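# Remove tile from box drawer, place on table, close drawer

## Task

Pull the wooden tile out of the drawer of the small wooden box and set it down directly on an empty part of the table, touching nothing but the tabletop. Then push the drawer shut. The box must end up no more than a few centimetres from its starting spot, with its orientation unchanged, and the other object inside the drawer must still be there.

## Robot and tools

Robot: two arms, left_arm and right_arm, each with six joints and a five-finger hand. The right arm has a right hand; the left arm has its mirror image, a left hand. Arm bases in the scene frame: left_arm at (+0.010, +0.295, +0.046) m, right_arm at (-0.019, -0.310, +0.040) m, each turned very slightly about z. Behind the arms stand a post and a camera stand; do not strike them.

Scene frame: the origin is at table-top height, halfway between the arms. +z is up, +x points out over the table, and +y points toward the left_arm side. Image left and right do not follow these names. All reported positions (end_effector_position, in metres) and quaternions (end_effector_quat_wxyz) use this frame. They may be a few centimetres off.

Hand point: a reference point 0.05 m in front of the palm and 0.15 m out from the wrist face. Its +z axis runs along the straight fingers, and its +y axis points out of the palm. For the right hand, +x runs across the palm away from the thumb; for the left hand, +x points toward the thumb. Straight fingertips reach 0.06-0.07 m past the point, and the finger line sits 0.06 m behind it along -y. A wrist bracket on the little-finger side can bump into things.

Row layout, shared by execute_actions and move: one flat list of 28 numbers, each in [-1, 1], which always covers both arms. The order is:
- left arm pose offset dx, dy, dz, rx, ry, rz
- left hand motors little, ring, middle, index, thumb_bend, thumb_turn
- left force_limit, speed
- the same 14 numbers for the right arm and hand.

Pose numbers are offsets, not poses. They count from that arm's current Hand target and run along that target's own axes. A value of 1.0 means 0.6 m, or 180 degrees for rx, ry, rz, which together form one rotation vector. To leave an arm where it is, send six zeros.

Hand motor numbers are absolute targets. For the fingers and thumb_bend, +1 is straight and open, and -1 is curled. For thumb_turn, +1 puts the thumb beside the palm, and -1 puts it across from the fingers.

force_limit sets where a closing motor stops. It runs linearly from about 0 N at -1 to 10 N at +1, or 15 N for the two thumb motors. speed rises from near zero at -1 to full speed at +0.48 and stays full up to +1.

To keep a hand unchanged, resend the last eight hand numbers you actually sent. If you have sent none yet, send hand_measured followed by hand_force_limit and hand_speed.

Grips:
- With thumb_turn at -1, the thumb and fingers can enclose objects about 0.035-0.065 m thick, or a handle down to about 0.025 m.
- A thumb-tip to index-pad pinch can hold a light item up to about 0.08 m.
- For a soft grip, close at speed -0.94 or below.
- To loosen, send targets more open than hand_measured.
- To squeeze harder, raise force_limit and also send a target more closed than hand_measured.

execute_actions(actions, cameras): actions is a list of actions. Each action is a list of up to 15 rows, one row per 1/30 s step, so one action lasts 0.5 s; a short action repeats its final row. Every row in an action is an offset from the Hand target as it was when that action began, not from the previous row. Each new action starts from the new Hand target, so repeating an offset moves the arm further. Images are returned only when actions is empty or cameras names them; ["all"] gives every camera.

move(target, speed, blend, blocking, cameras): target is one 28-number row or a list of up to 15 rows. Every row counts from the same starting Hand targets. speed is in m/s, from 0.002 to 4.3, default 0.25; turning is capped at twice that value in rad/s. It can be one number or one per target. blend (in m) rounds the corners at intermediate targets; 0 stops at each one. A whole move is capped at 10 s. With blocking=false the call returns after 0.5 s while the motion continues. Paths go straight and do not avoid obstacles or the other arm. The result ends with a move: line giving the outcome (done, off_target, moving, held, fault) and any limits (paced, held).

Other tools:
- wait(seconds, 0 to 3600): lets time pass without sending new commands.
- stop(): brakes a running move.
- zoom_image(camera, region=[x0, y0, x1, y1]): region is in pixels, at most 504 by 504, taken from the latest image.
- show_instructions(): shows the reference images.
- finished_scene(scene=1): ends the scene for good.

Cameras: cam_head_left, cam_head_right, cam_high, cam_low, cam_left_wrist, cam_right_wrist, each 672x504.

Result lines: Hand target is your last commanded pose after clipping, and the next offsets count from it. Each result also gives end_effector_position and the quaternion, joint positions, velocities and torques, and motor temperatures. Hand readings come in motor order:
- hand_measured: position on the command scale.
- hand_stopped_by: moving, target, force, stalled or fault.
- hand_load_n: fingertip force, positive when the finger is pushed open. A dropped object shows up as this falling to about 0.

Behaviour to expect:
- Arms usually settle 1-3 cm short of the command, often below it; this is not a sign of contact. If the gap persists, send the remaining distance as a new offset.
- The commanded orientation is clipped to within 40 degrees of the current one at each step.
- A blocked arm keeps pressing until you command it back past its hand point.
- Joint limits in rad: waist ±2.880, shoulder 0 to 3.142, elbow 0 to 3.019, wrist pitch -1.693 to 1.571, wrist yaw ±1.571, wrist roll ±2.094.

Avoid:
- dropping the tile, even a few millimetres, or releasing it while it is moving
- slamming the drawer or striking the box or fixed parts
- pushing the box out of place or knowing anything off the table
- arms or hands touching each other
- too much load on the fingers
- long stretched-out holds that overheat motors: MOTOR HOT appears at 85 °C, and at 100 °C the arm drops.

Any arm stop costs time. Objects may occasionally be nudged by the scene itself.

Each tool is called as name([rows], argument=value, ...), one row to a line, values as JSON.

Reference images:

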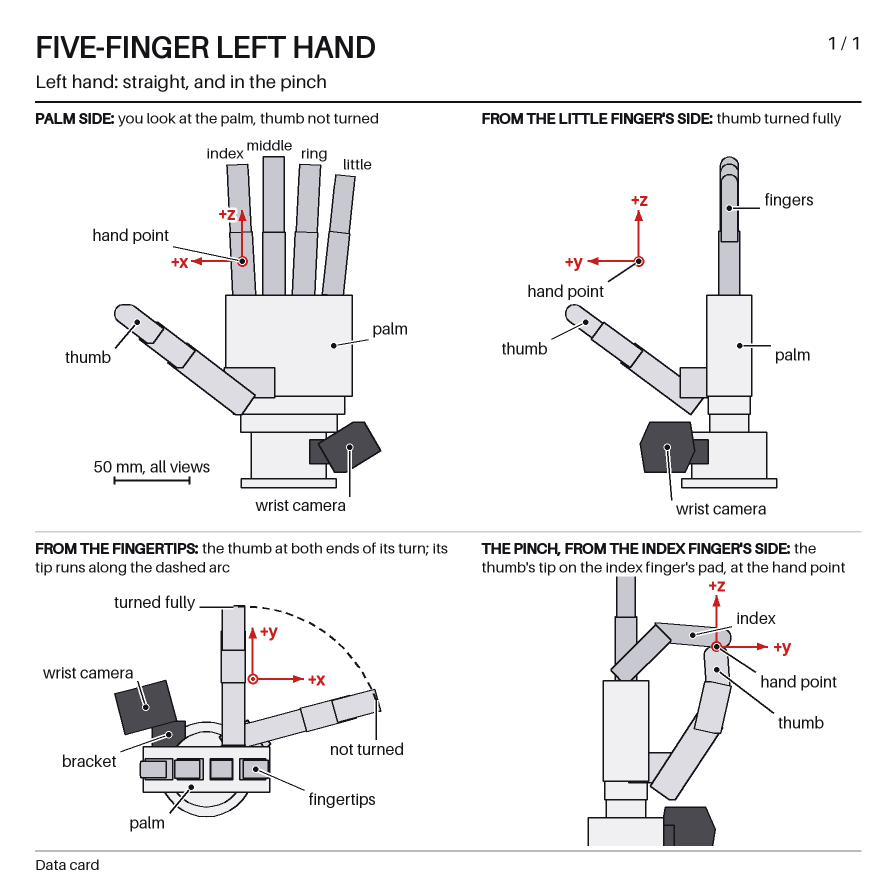

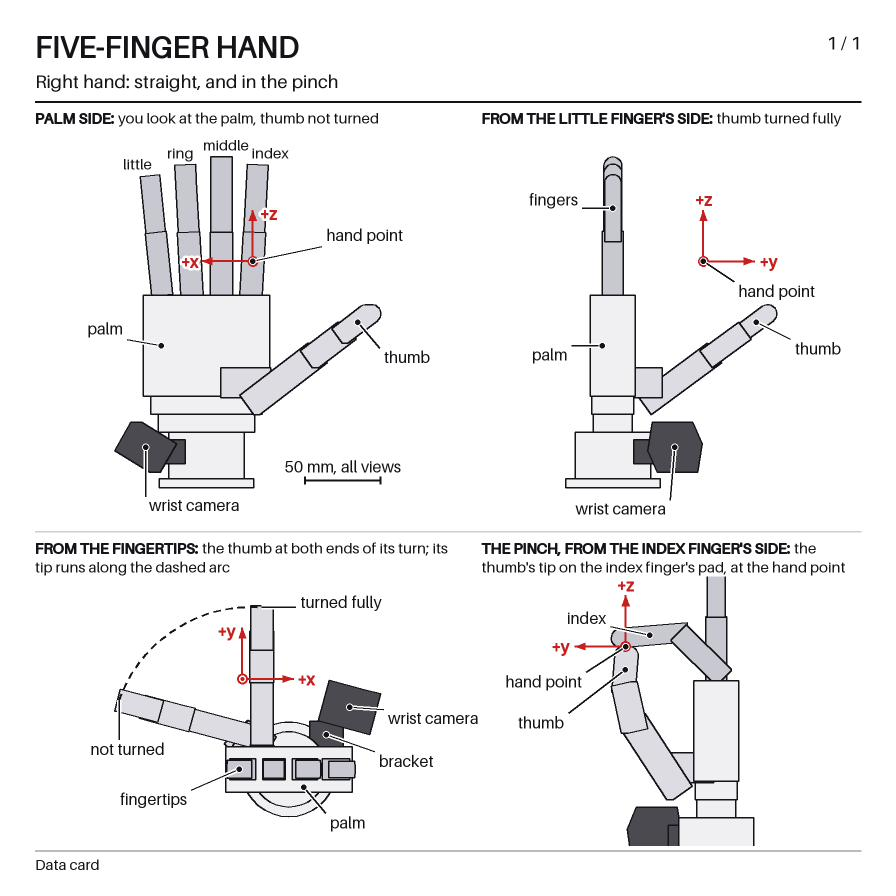

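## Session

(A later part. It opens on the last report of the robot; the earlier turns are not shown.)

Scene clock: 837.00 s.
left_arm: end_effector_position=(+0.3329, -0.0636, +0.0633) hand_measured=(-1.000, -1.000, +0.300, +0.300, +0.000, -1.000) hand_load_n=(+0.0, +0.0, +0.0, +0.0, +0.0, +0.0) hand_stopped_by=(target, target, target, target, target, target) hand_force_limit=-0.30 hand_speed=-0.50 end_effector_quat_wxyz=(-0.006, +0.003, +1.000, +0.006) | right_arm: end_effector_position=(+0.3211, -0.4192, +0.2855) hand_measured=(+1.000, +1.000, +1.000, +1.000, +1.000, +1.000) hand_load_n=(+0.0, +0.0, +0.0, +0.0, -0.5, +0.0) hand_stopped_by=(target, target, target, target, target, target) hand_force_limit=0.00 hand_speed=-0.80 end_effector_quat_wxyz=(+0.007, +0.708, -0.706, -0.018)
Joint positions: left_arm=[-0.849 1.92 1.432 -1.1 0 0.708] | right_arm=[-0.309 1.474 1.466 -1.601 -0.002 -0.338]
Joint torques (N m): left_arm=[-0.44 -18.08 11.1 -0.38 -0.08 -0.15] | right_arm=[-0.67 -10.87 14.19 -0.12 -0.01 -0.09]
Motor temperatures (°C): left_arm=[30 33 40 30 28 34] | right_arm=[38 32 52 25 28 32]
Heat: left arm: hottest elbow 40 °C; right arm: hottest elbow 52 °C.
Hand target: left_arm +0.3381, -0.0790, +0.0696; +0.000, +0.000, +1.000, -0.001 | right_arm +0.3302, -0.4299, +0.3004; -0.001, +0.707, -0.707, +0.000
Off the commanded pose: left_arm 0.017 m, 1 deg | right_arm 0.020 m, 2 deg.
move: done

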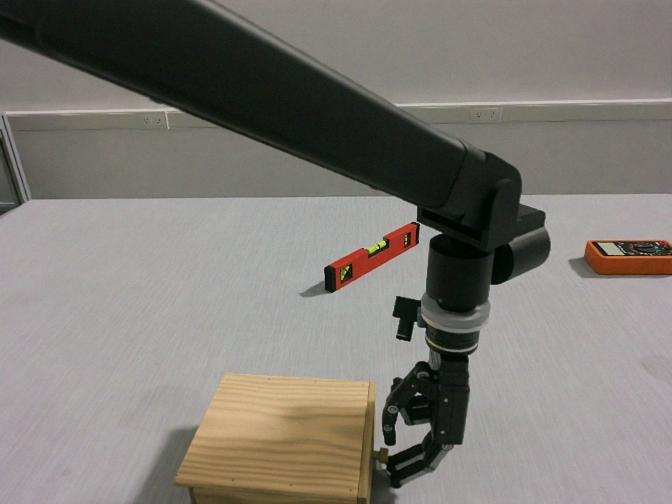

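move([
  [0,-0.068,-0.004,0,0,0,-1,-1,0.3,0.3,0.0,-1,-0.3,-0.5,0,0,0,0,0,0,1,1,1,1,1,1,0,-0.8],
  [0,-0.068,-0.384,0,0,0,-1,-1,0.3,0.3,0.0,-1,-0.3,-0.5,0,0,0,0,0,0,1,1,1,1,1,1,0,-0.8],
  [0,0.282,-0.32,0,0,0,-1,-1,0.3,0.3,0.0,-1,-0.3,-0.5,0,0,0,0,0,0,1,1,1,1,1,1,0,-0.8],
], blend=[0.01,0.05,0], cameras=["all"])

Scene clock: 858.83 s.
left_arm: end_effector_position=(+0.3379, +0.0909, +0.2615) hand_measured=(-1.000, -1.000, +0.300, +0.300, +0.000, -1.000) hand_load_n=(+0.5, +0.5, +0.0, +0.0, +0.0, +0.0) hand_stopped_by=(target, target, target, target, target, target) hand_force_limit=-0.30 hand_speed=-0.50 end_effector_quat_wxyz=(-0.005, -0.009, +1.000, +0.005) | right_arm: end_effector_position=(+0.3211, -0.4192, +0.2855) hand_measured=(+1.000, +1.000, +1.000, +1.000, +1.000, +1.000) hand_load_n=(+0.0, +0.0, +0.0, +0.0, -0.5, +0.0) hand_stopped_by=(target, target, target, target, target, target) hand_force_limit=0.00 hand_speed=-0.80 end_effector_quat_wxyz=(+0.007, +0.708, -0.706, -0.018)
Joint positions: left_arm=[-0.612 1.515 1.437 -1.506 -0.002 0.921] | right_arm=[-0.309 1.474 1.466 -1.601 -0.002 -0.338]
Joint torques (N m): left_arm=[0.09 -14.86 7.98 0.54 0.01 0.15] | right_arm=[-0.73 -10.93 14.19 -0.12 -0.02 -0.09]
Heat: left arm: hottest elbow 39 °C; right arm: hottest elbow 52 °C.
Hand target: left_arm +0.3380, +0.0904, +0.2615; +0.000, +0.000, +1.000, -0.001 | right_arm +0.3302, -0.4299, +0.3004; -0.001, +0.707, -0.707, +0.000
Off the commanded pose: left_arm 0.001 m, 1 deg | right_arm 0.020 m, 2 deg.
move: done

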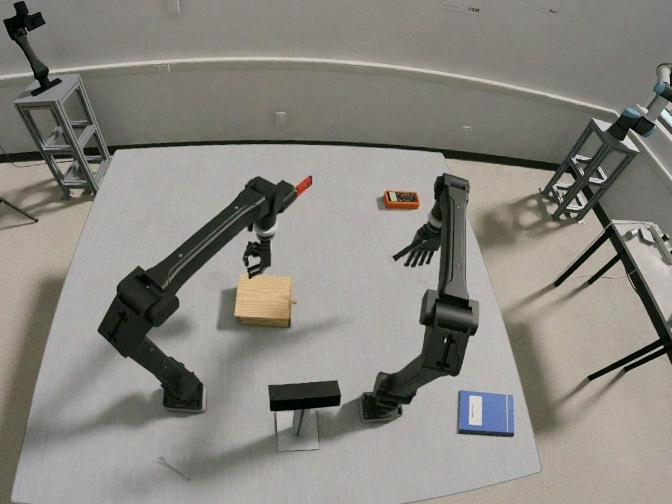

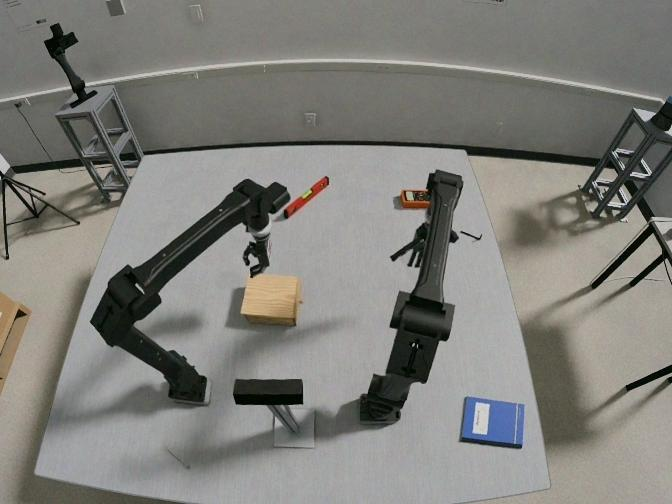

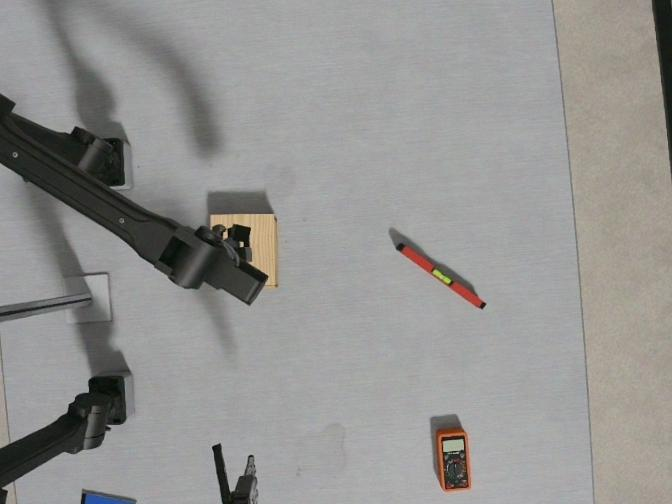

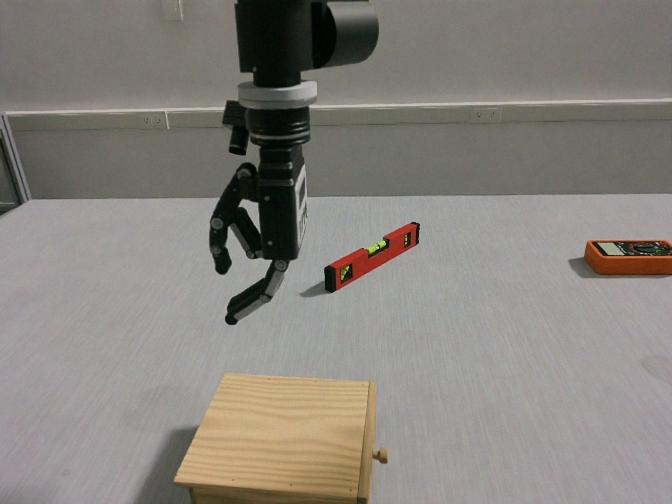

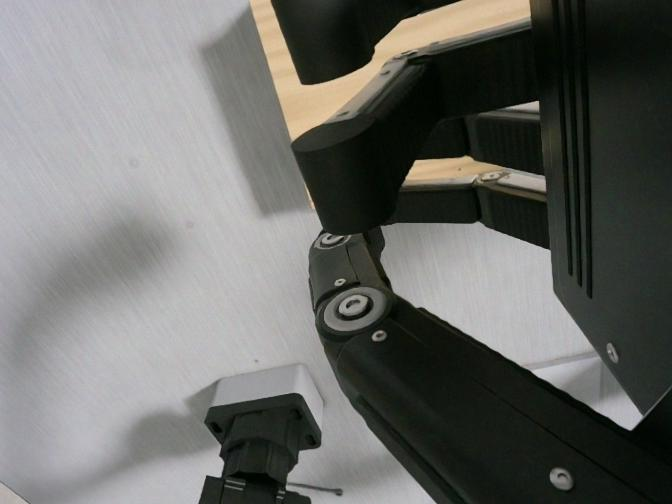

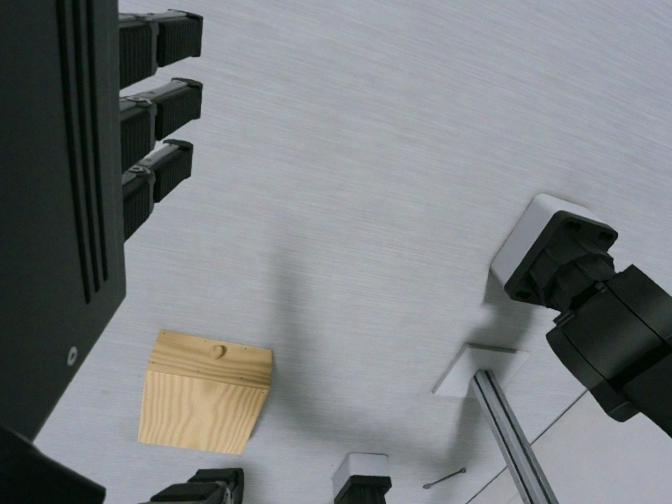

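move(target=[0.045,0.0667,0,0,0,0,1,1,1,1,0.0,-1,-0.3,-0.5,-0.45,-0.045,0.30,0,0,0.461,-1,-1,0.3,0.3,0,-1,-0.3,-0.5], cameras=["all"])

zoom_image(camera="cam_high", region=[190, 200, 340, 350])

zoom_image(camera="cam_low", region=[300, 329, 530, 504])

Scene clock: 904.63 s.
left_arm: end_effector_position=(+0.3094, +0.1268, +0.2602) hand_measured=(+1.000, +1.000, +1.000, +1.000, +0.000, -1.000) hand_load_n=(+0.0, +0.0, +0.0, +0.0, +0.0, +0.0) hand_stopped_by=(target, target, target, target, target, target) hand_force_limit=-0.30 hand_speed=-0.50 end_effector_quat_wxyz=(-0.007, -0.002, +1.000, +0.006) | right_arm: end_effector_position=(+0.3577, -0.1637, +0.1256) hand_measured=(-1.000, -1.000, +0.300, +0.300, +0.000, -1.000) hand_load_n=(+0.0, +0.5, +0.0, +0.0, +0.0, +0.0) hand_stopped_by=(target, target, target, target, target, target) hand_force_limit=-0.30 hand_speed=-0.50 end_effector_quat_wxyz=(+0.003, -0.062, +0.998, +0.002)
Joint positions: left_arm=[-0.584 1.404 1.314 -1.499 -0.002 0.962] | right_arm=[0.256 1.378 0.94 -1.127 -0.003 1.675]
Joint torques (N m): left_arm=[0.79 -13.27 7.91 0.54 0.01 0.12] | right_arm=[1.32 -7.71 8.69 0.65 -0.06 0.15]
Heat: left arm: hottest elbow 36 °C; right arm: hottest elbow 52 °C.
Hand target: left_arm +0.3111, +0.1304, +0.2614; +0.000, +0.000, +1.000, -0.001 | right_arm +0.3572, -0.1597, +0.1206; +0.000, -0.061, +0.998, +0.000
Off the commanded pose: left_arm 0.004 m, 1 deg | right_arm 0.006 m, 0 deg.
move: done

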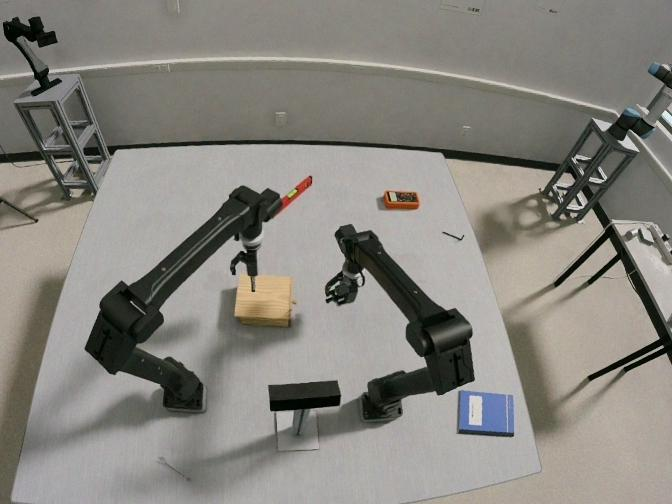

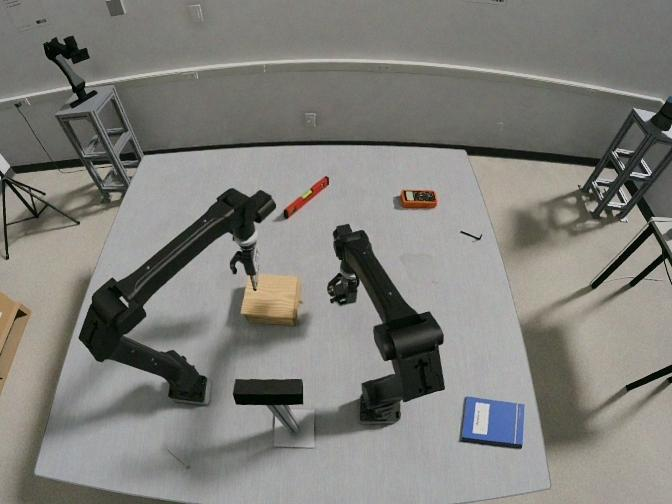

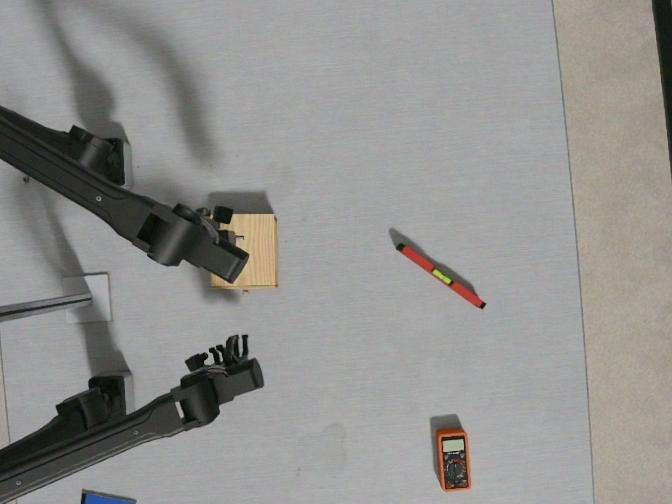

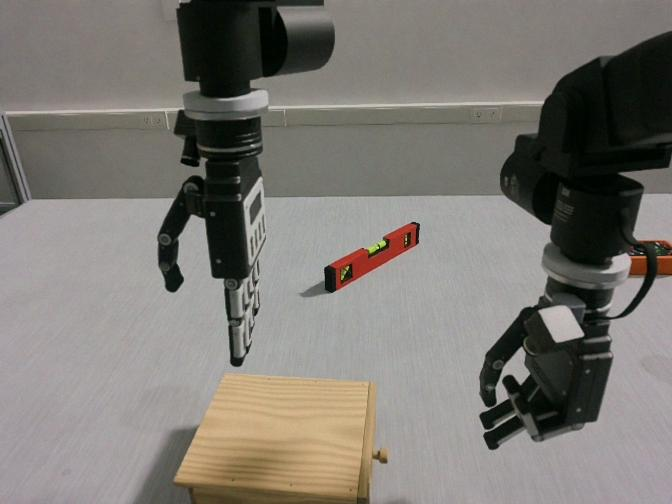

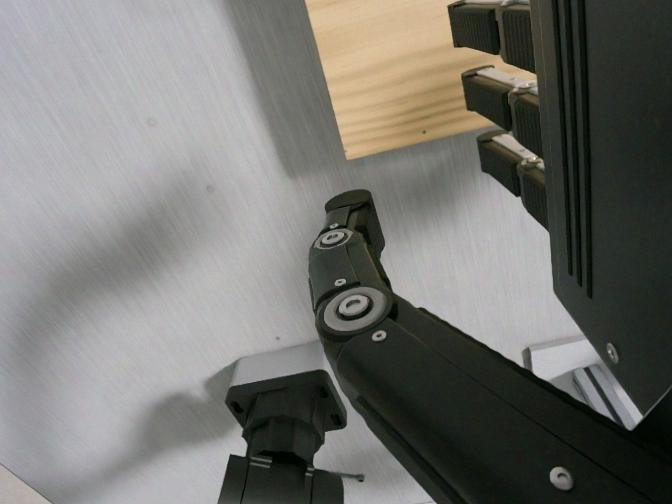

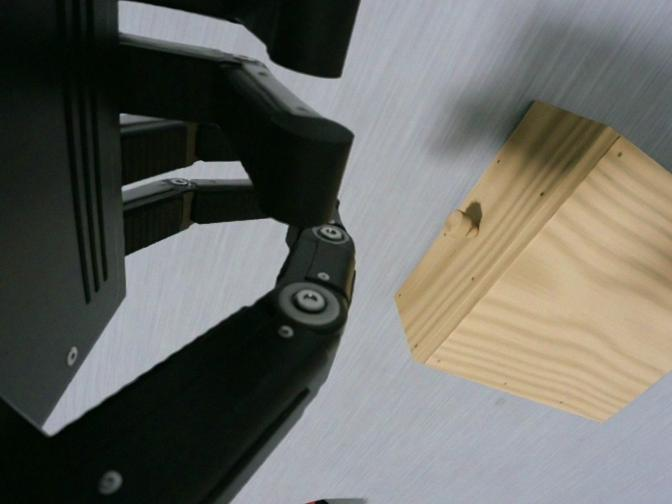

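Scaled by 3.360 from the camera's image (finer frame: 960x720).

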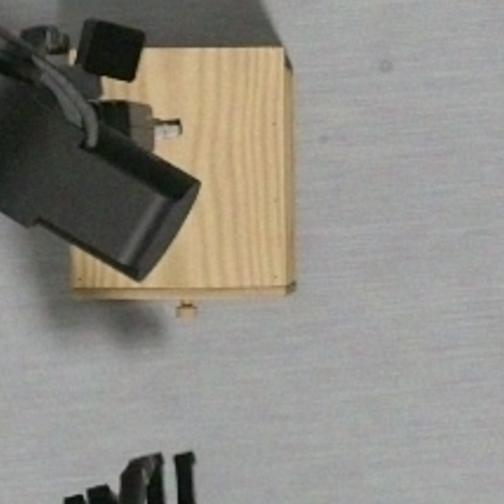

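Scaled by 2.191 from the camera's image (finer frame: 960x720).

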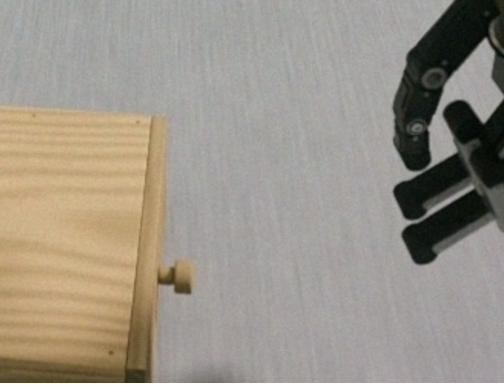

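zoom_image(camera="cam_high", region=[200, 280, 280, 380])

zoom_image(camera="cam_low", region=[440, 280, 640, 480])

Scaled by 5.040 from the camera's image (finer frame: 960x720).

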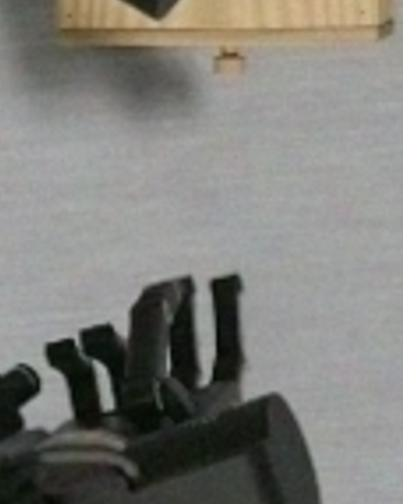

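Scaled by 2.520 from the camera's image (finer frame: 960x720).

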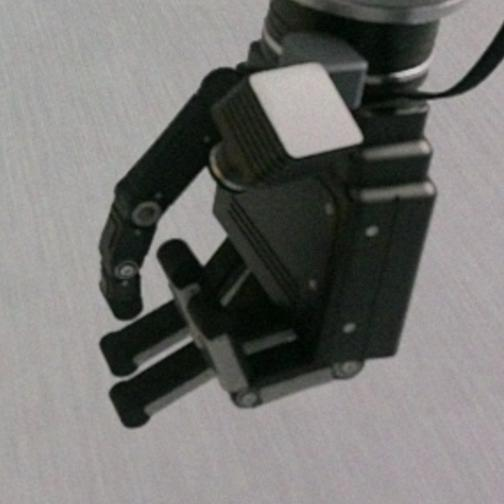

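move(target=[0,0,0,0,0,0,1,1,1,1,0.0,-1,-0.3,-0.5,0,0,0.055,0,0,0,-1,-1,0.3,0.3,0,-1,-0.3,-0.5], cameras=["cam_low","cam_high"])

zoom_image(camera="cam_high", region=[200, 280, 280, 380])

zoom_image(camera="cam_low", region=[340, 354, 540, 504])

Scene clock: 964.27 s.
left_arm: end_effector_position=(+0.3094, +0.1268, +0.2602) hand_measured=(+1.000, +1.000, +1.000, +1.000, +0.000, -1.000) hand_load_n=(+0.0, +0.0, +0.0, +0.0, +0.0, +0.0) hand_stopped_by=(target, target, target, target, target, target) hand_force_limit=-0.30 hand_speed=-0.50 end_effector_quat_wxyz=(-0.007, -0.002, +1.000, +0.006) | right_arm: end_effector_position=(+0.3551, -0.1644, +0.0867) hand_measured=(-1.000, -1.000, +0.300, +0.300, +0.000, -1.000) hand_load_n=(+0.0, +0.5, +0.5, +0.0, +0.0, +0.0) hand_stopped_by=(target, target, target, target, target, target) hand_force_limit=-0.30 hand_speed=-0.50 end_effector_quat_wxyz=(-0.005, -0.062, +0.998, +0.000)
Joint positions: left_arm=[-0.584 1.404 1.314 -1.499 -0.002 0.962] | right_arm=[0.256 1.435 0.884 -1.029 -0.002 1.676]
Joint torques (N m): left_arm=[0.79 -13.39 7.92 0.53 0.01 0.12] | right_arm=[1.32 -8.94 8.7 0.69 -0.08 0.17]
Motor temperatures (°C): left_arm=[30 33 35 29 28 33] | right_arm=[37 32 47 25 27 31]
Heat: left arm: hottest elbow 35 °C; right arm: hottest elbow 47 °C.
Hand target: left_arm +0.3111, +0.1304, +0.2614; +0.000, +0.000, +1.000, -0.001 | right_arm +0.3574, -0.1597, +0.0876; +0.000, -0.061, +0.998, +0.000
Off the commanded pose: left_arm 0.004 m, 1 deg | right_arm 0.005 m, 1 deg.
move: done
Images, in order (width x height): cam_high 672x504, cam_low 672x504.

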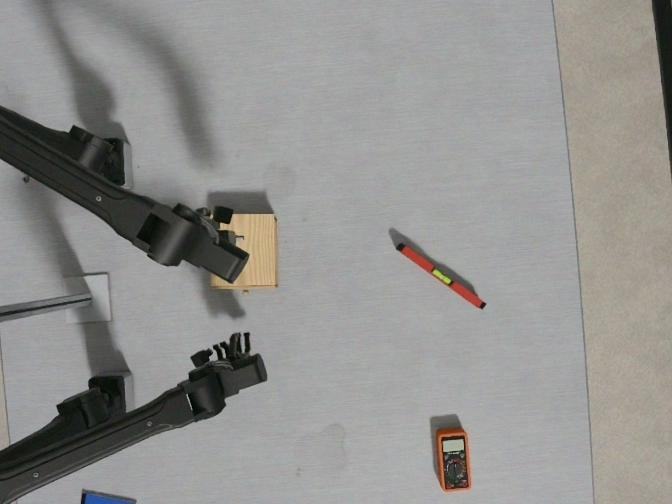

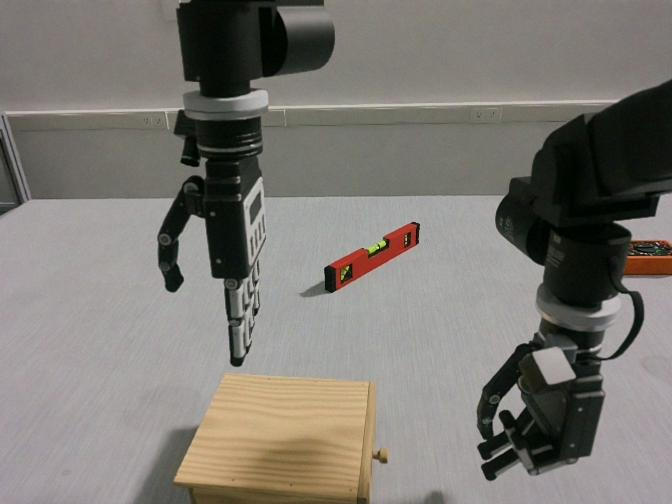

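Scaled by 5.040 from the camera's image (finer frame: 960x720).

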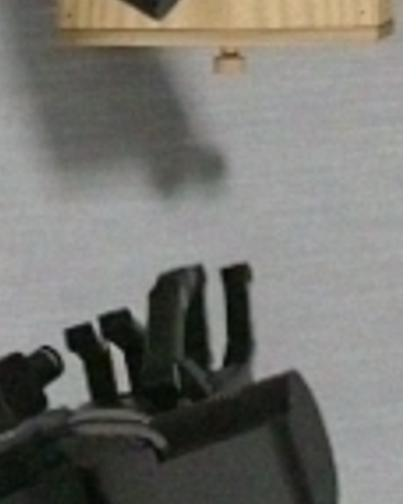

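Scaled by 2.520 from the camera's image (finer frame: 960x720).

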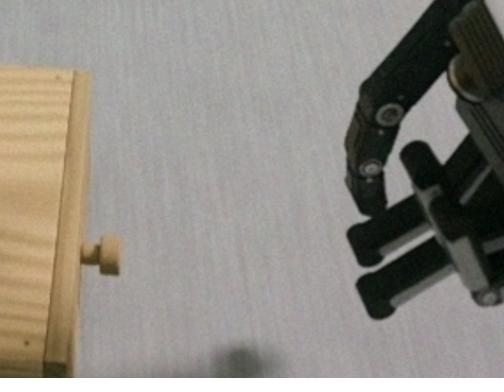

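move(target=[0,0,0,0,0,0,1,1,1,1,0.0,-1,-0.3,-0.5,-0.0187,0.108,0.0127,0,0,0,-1,-1,0.3,0.3,0,-1,-0.3,-0.5], speed=0.12, cameras=["cam_low","cam_high","cam_right_wrist"])

zoom_image(camera="cam_high", region=[200, 280, 280, 380])

zoom_image(camera="cam_low", region=[340, 354, 540, 504])

Scene clock: 989.53 s.
left_arm: end_effector_position=(+0.3094, +0.1268, +0.2602) hand_measured=(+1.000, +1.000, +1.000, +1.000, +0.000, -1.000) hand_load_n=(+0.0, +0.0, +0.0, +0.0, +0.0, +0.0) hand_stopped_by=(target, target, target, target, target, target) hand_force_limit=-0.30 hand_speed=-0.50 end_effector_quat_wxyz=(-0.007, -0.002, +1.000, +0.006) | right_arm: end_effector_position=(+0.3418, -0.1060, +0.0689) hand_measured=(-1.000, -1.000, +0.300, +0.300, +0.000, -1.000) hand_load_n=(+0.0, +0.0, +0.0, +0.0, +0.0, +0.0) hand_stopped_by=(target, target, target, target, target, target) hand_force_limit=-0.30 hand_speed=-0.50 end_effector_quat_wxyz=(-0.019, -0.063, +0.998, -0.005)
Joint positions: left_arm=[-0.584 1.404 1.314 -1.499 -0.002 0.962] | right_arm=[0.421 1.495 0.898 -1.013 -0.002 1.839]
Joint torques (N m): left_arm=[0.85 -13.27 7.91 0.49 0 0.12] | right_arm=[1.26 -8.88 11.85 0.55 -0.1 0.12]
Heat: left arm: hottest elbow 35 °C; right arm: hottest elbow 46 °C.
Hand target: left_arm +0.3111, +0.1304, +0.2614; +0.000, +0.000, +1.000, -0.001 | right_arm +0.3606, -0.0941, +0.0801; +0.000, -0.061, +0.998, +0.000
Off the commanded pose: left_arm 0.004 m, 1 deg | right_arm 0.025 m, 2 deg.
move: off_target (right_arm)
Images, in order (width x height): cam_high 672x504, cam_low 672x504, cam_right_wrist 672x504.

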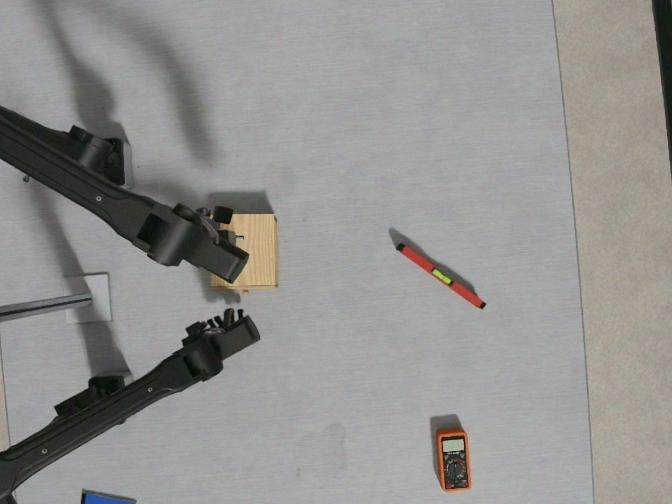

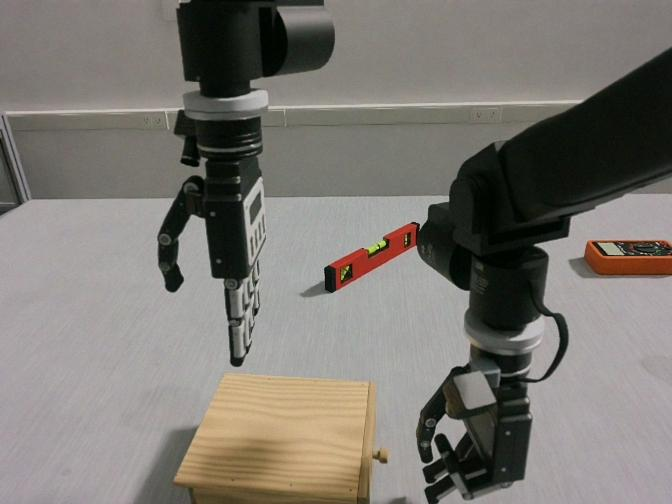

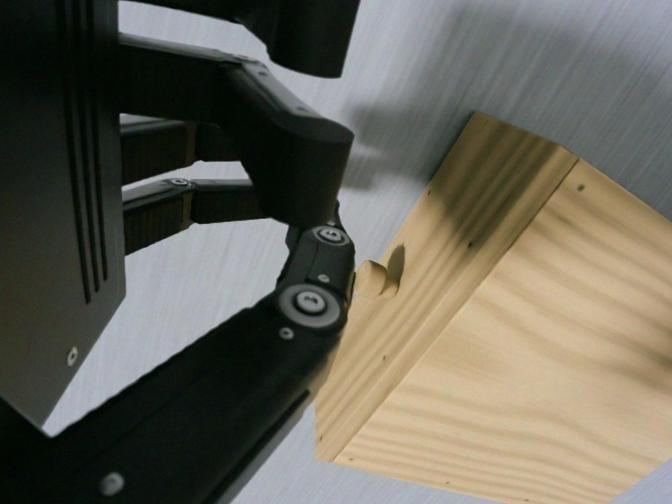

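Scaled by 5.040 from the camera's image (finer frame: 960x720).

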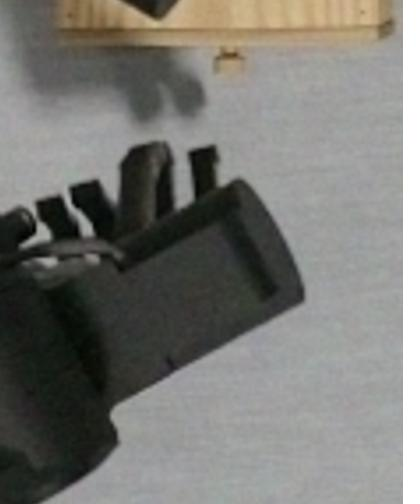

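Scaled by 2.520 from the camera's image (finer frame: 960x720).

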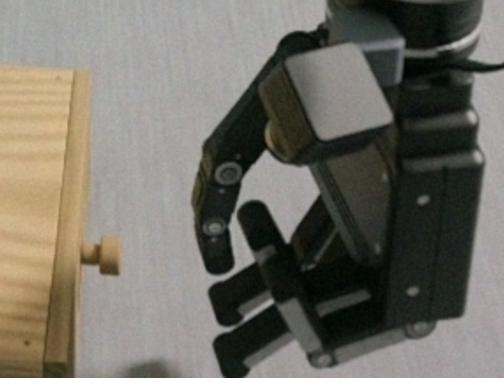

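execute_actions([
  [[0,0,0,0,0,0,1,1,1,1,0.0,-1,-0.3,-0.5,0,0,0,0,0,0,-1,-1,0.3,0.3,0,-1,-0.3,-0.5]],
])

Scene clock: 997.93 s.
left_arm: end_effector_position=(+0.3094, +0.1268, +0.2602) hand_measured=(+1.000, +1.000, +1.000, +1.000, +0.000, -1.000) hand_load_n=(+0.0, +0.0, +0.0, +0.0, +0.0, +0.5) hand_stopped_by=(target, target, target, target, target, target) hand_force_limit=-0.30 hand_speed=-0.50 end_effector_quat_wxyz=(-0.007, -0.002, +1.000, +0.006) | right_arm: end_effector_position=(+0.3418, -0.1060, +0.0689) hand_measured=(-1.000, -1.000, +0.300, +0.300, +0.000, -1.000) hand_load_n=(+0.0, +0.0, +0.0, +0.0, +0.0, +0.0) hand_stopped_by=(target, target, target, target, target, target) hand_force_limit=-0.30 hand_speed=-0.50 end_effector_quat_wxyz=(-0.019, -0.063, +0.998, -0.005)
Joint positions: left_arm=[-0.584 1.404 1.314 -1.499 -0.002 0.962] | right_arm=[0.421 1.495 0.898 -1.013 -0.002 1.839]
Joint torques (N m): left_arm=[0.97 -13.27 7.94 0.53 0 0.12] | right_arm=[1.26 -8.94 11.85 0.53 -0.1 0.17]
Heat: left arm: hottest elbow 35 °C; right arm: hottest elbow 46 °C.
Hand target: left_arm +0.3111, +0.1304, +0.2614; +0.000, +0.000, +1.000, -0.001 | right_arm +0.3606, -0.0941, +0.0801; +0.000, -0.061, +0.998, +0.000
Off the commanded pose: left_arm 0.004 m, 1 deg | right_arm 0.025 m, 2 deg.

move([
  [0,0,0,0,0,0,1,1,1,1,0.0,-1,-0.3,-0.5,0.0073,-0.0595,-0.05,0,0,0,-1,-1,0.3,0.3,0,-1,-0.3,-0.5],
  [0,0,0,0,0,0,1,1,1,1,0.0,-1,-0.3,-0.5,-0.0159,0.0553,-0.0083,0,0,0,-1,-1,0.3,0.3,0,-1,-0.3,-0.5],
], speed=0.12, cameras=["cam_low","cam_high","cam_right_wrist"])

zoom_image(camera="cam_high", region=[200, 280, 280, 380])

zoom_image(camera="cam_low", region=[340, 354, 540, 504])

Scene clock: 1016.63 s.
left_arm: end_effector_position=(+0.3094, +0.1268, +0.2602) hand_measured=(+1.000, +1.000, +1.000, +1.000, +0.000, -1.000) hand_load_n=(+0.0, +0.0, +0.0, +0.0, +0.0, +0.0) hand_stopped_by=(target, target, target, target, target, target) hand_force_limit=-0.30 hand_speed=-0.50 end_effector_quat_wxyz=(-0.007, -0.002, +1.000, +0.006) | right_arm: end_effector_position=(+0.3482, -0.0740, +0.0732) hand_measured=(-1.000, -1.000, +0.300, +0.300, +0.000, -1.000) hand_load_n=(+0.0, +0.0, +0.0, +0.0, +0.0, +0.0) hand_stopped_by=(target, target, target, target, target, target) hand_force_limit=-0.30 hand_speed=-0.50 end_effector_quat_wxyz=(-0.019, -0.062, +0.998, -0.007)
Joint positions: left_arm=[-0.584 1.404 1.314 -1.499 -0.002 0.962] | right_arm=[0.491 1.535 0.957 -1.034 -0.002 1.91]
Joint torques (N m): left_arm=[0.97 -13.27 7.92 0.55 0 0.12] | right_arm=[1.38 -9.7 12.07 0.54 -0.11 0.19]
Heat: left arm: hottest elbow 35 °C; right arm: hottest elbow 46 °C.
Hand target: left_arm +0.3111, +0.1304, +0.2614; +0.000, +0.000, +1.000, -0.001 | right_arm +0.3660, -0.0600, +0.0852; +0.001, -0.061, +0.998, +0.000
Off the commanded pose: left_arm 0.004 m, 1 deg | right_arm 0.026 m, 2 deg.
move: off_target (right_arm)
Images, in order (width x height): cam_high 672x504, cam_low 672x504, cam_right_wrist 672x504.

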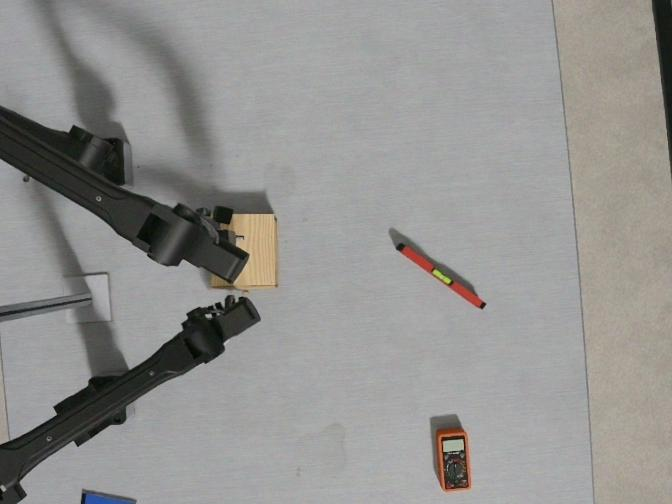

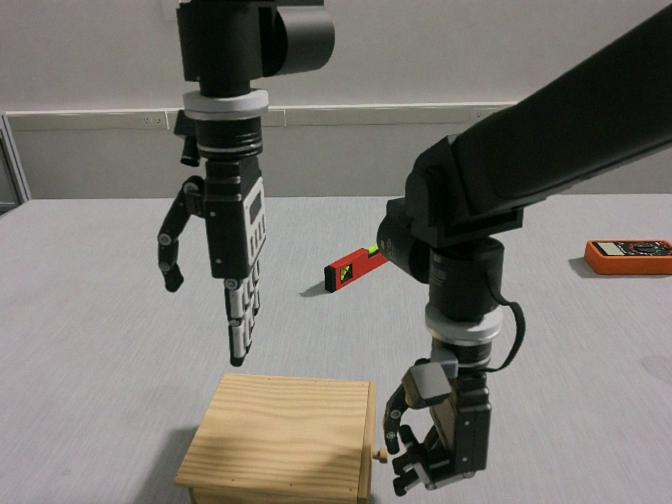

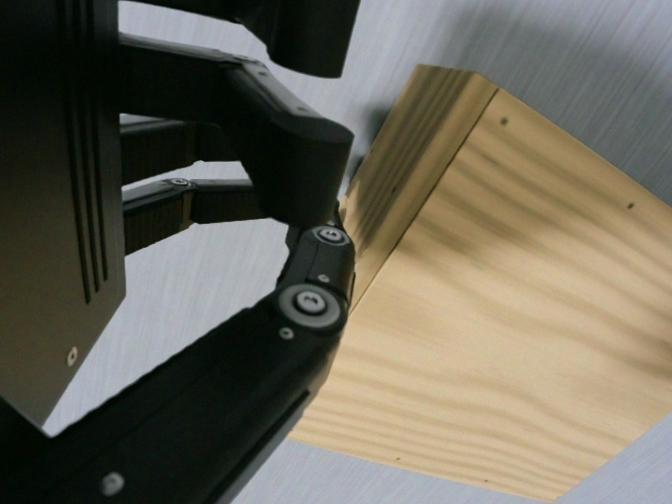

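Scaled by 5.040 from the camera's image (finer frame: 960x720).

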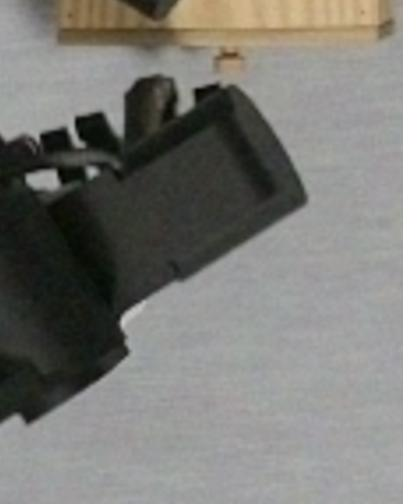

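Scaled by 2.520 from the camera's image (finer frame: 960x720).

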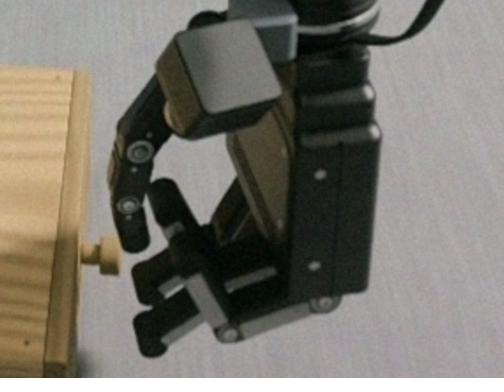

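move([
  [0,0,0,0,0,0,1,1,1,1,0.0,-1,-0.3,-0.5,0.0055,-0.10,-0.025,0,0,0,-1,-1,0.3,0.3,0,-1,-0.3,-0.5],
  [0,0,0,0,0,0,1,1,1,1,0.0,-1,-0.3,-0.5,-0.0257,-0.0368,0.0083,0,0,0,-1,-1,0.3,0.3,0,-1,-0.3,-0.5],
], speed=0.12, cameras=["cam_low","cam_high","cam_right_wrist"])

zoom_image(camera="cam_high", region=[200, 280, 280, 380])

zoom_image(camera="cam_low", region=[340, 354, 540, 504])

Scene clock: 1090.47 s.
left_arm: end_effector_position=(+0.3094, +0.1268, +0.2602) hand_measured=(+1.000, +1.000, +1.000, +1.000, +0.000, -1.000) hand_load_n=(+0.0, +0.0, +0.0, -0.5, -0.5, +0.0) hand_stopped_by=(target, target, target, target, target, target) hand_force_limit=-0.30 hand_speed=-0.50 end_effector_quat_wxyz=(-0.007, -0.002, +1.000, +0.006) | right_arm: end_effector_position=(+0.3651, -0.0924, +0.0671) hand_measured=(-1.000, -1.000, +0.300, +0.300, +0.000, -1.000) hand_load_n=(+0.0, +0.0, +0.0, +0.0, +0.0, +0.0) hand_stopped_by=(target, target, target, target, target, target) hand_force_limit=-0.30 hand_speed=-0.50 end_effector_quat_wxyz=(-0.021, -0.063, +0.998, -0.007)
Joint positions: left_arm=[-0.584 1.404 1.314 -1.499 -0.002 0.962] | right_arm=[0.43 1.565 0.974 -1.024 -0.001 1.847]
Joint torques (N m): left_arm=[0.91 -13.16 7.88 0.54 0.01 0.12] | right_arm=[1.2 -10.52 11.92 0.54 -0.13 0.21]
Heat: left arm: hottest elbow 35 °C; right arm: hottest elbow 48 °C.
Hand target: left_arm +0.3111, +0.1304, +0.2614; +0.000, +0.000, +1.000, -0.001 | right_arm +0.3841, -0.0799, +0.0803; +0.001, -0.061, +0.998, +0.001
Off the commanded pose: left_arm 0.004 m, 1 deg | right_arm 0.026 m, 3 deg.
move: off_target (right_arm)
Images, in order (width x height): cam_high 672x504, cam_low 672x504, cam_right_wrist 672x504.

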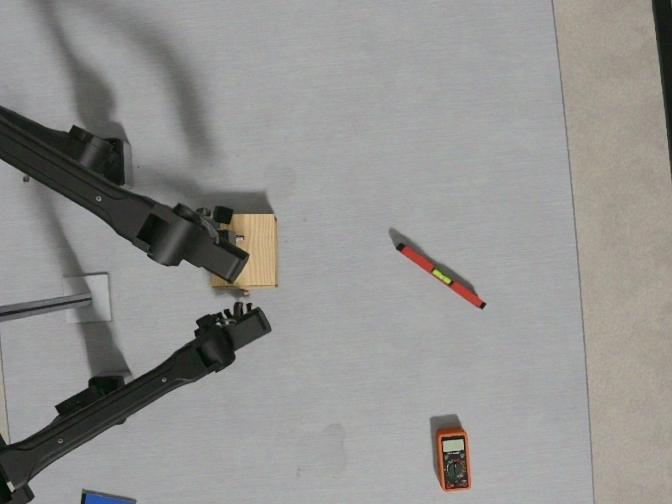

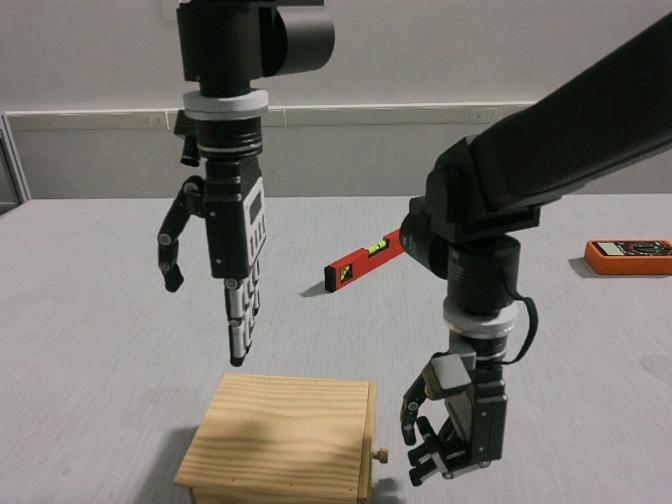

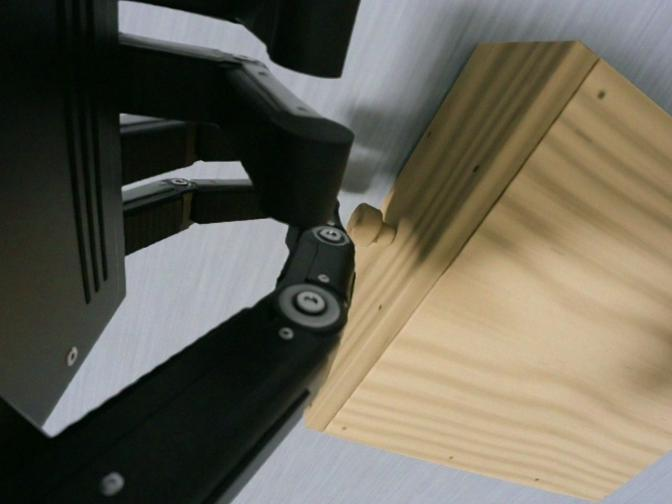

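Scaled by 5.040 from the camera's image (finer frame: 960x720).

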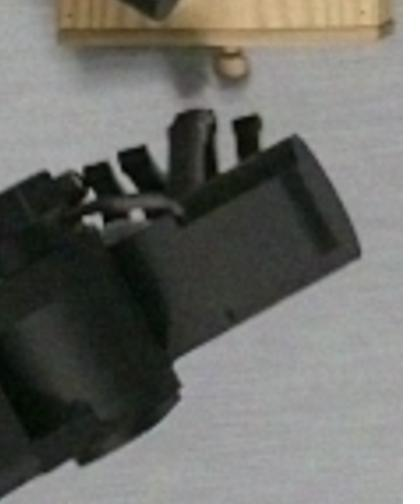

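Scaled by 2.520 from the camera's image (finer frame: 960x720).

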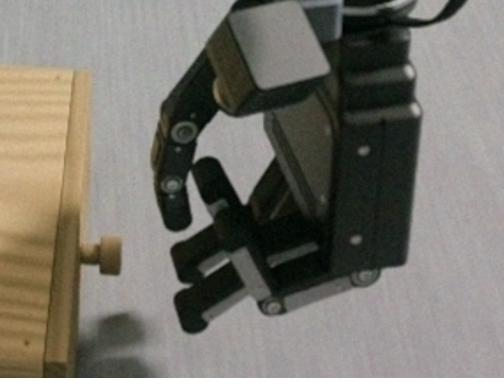

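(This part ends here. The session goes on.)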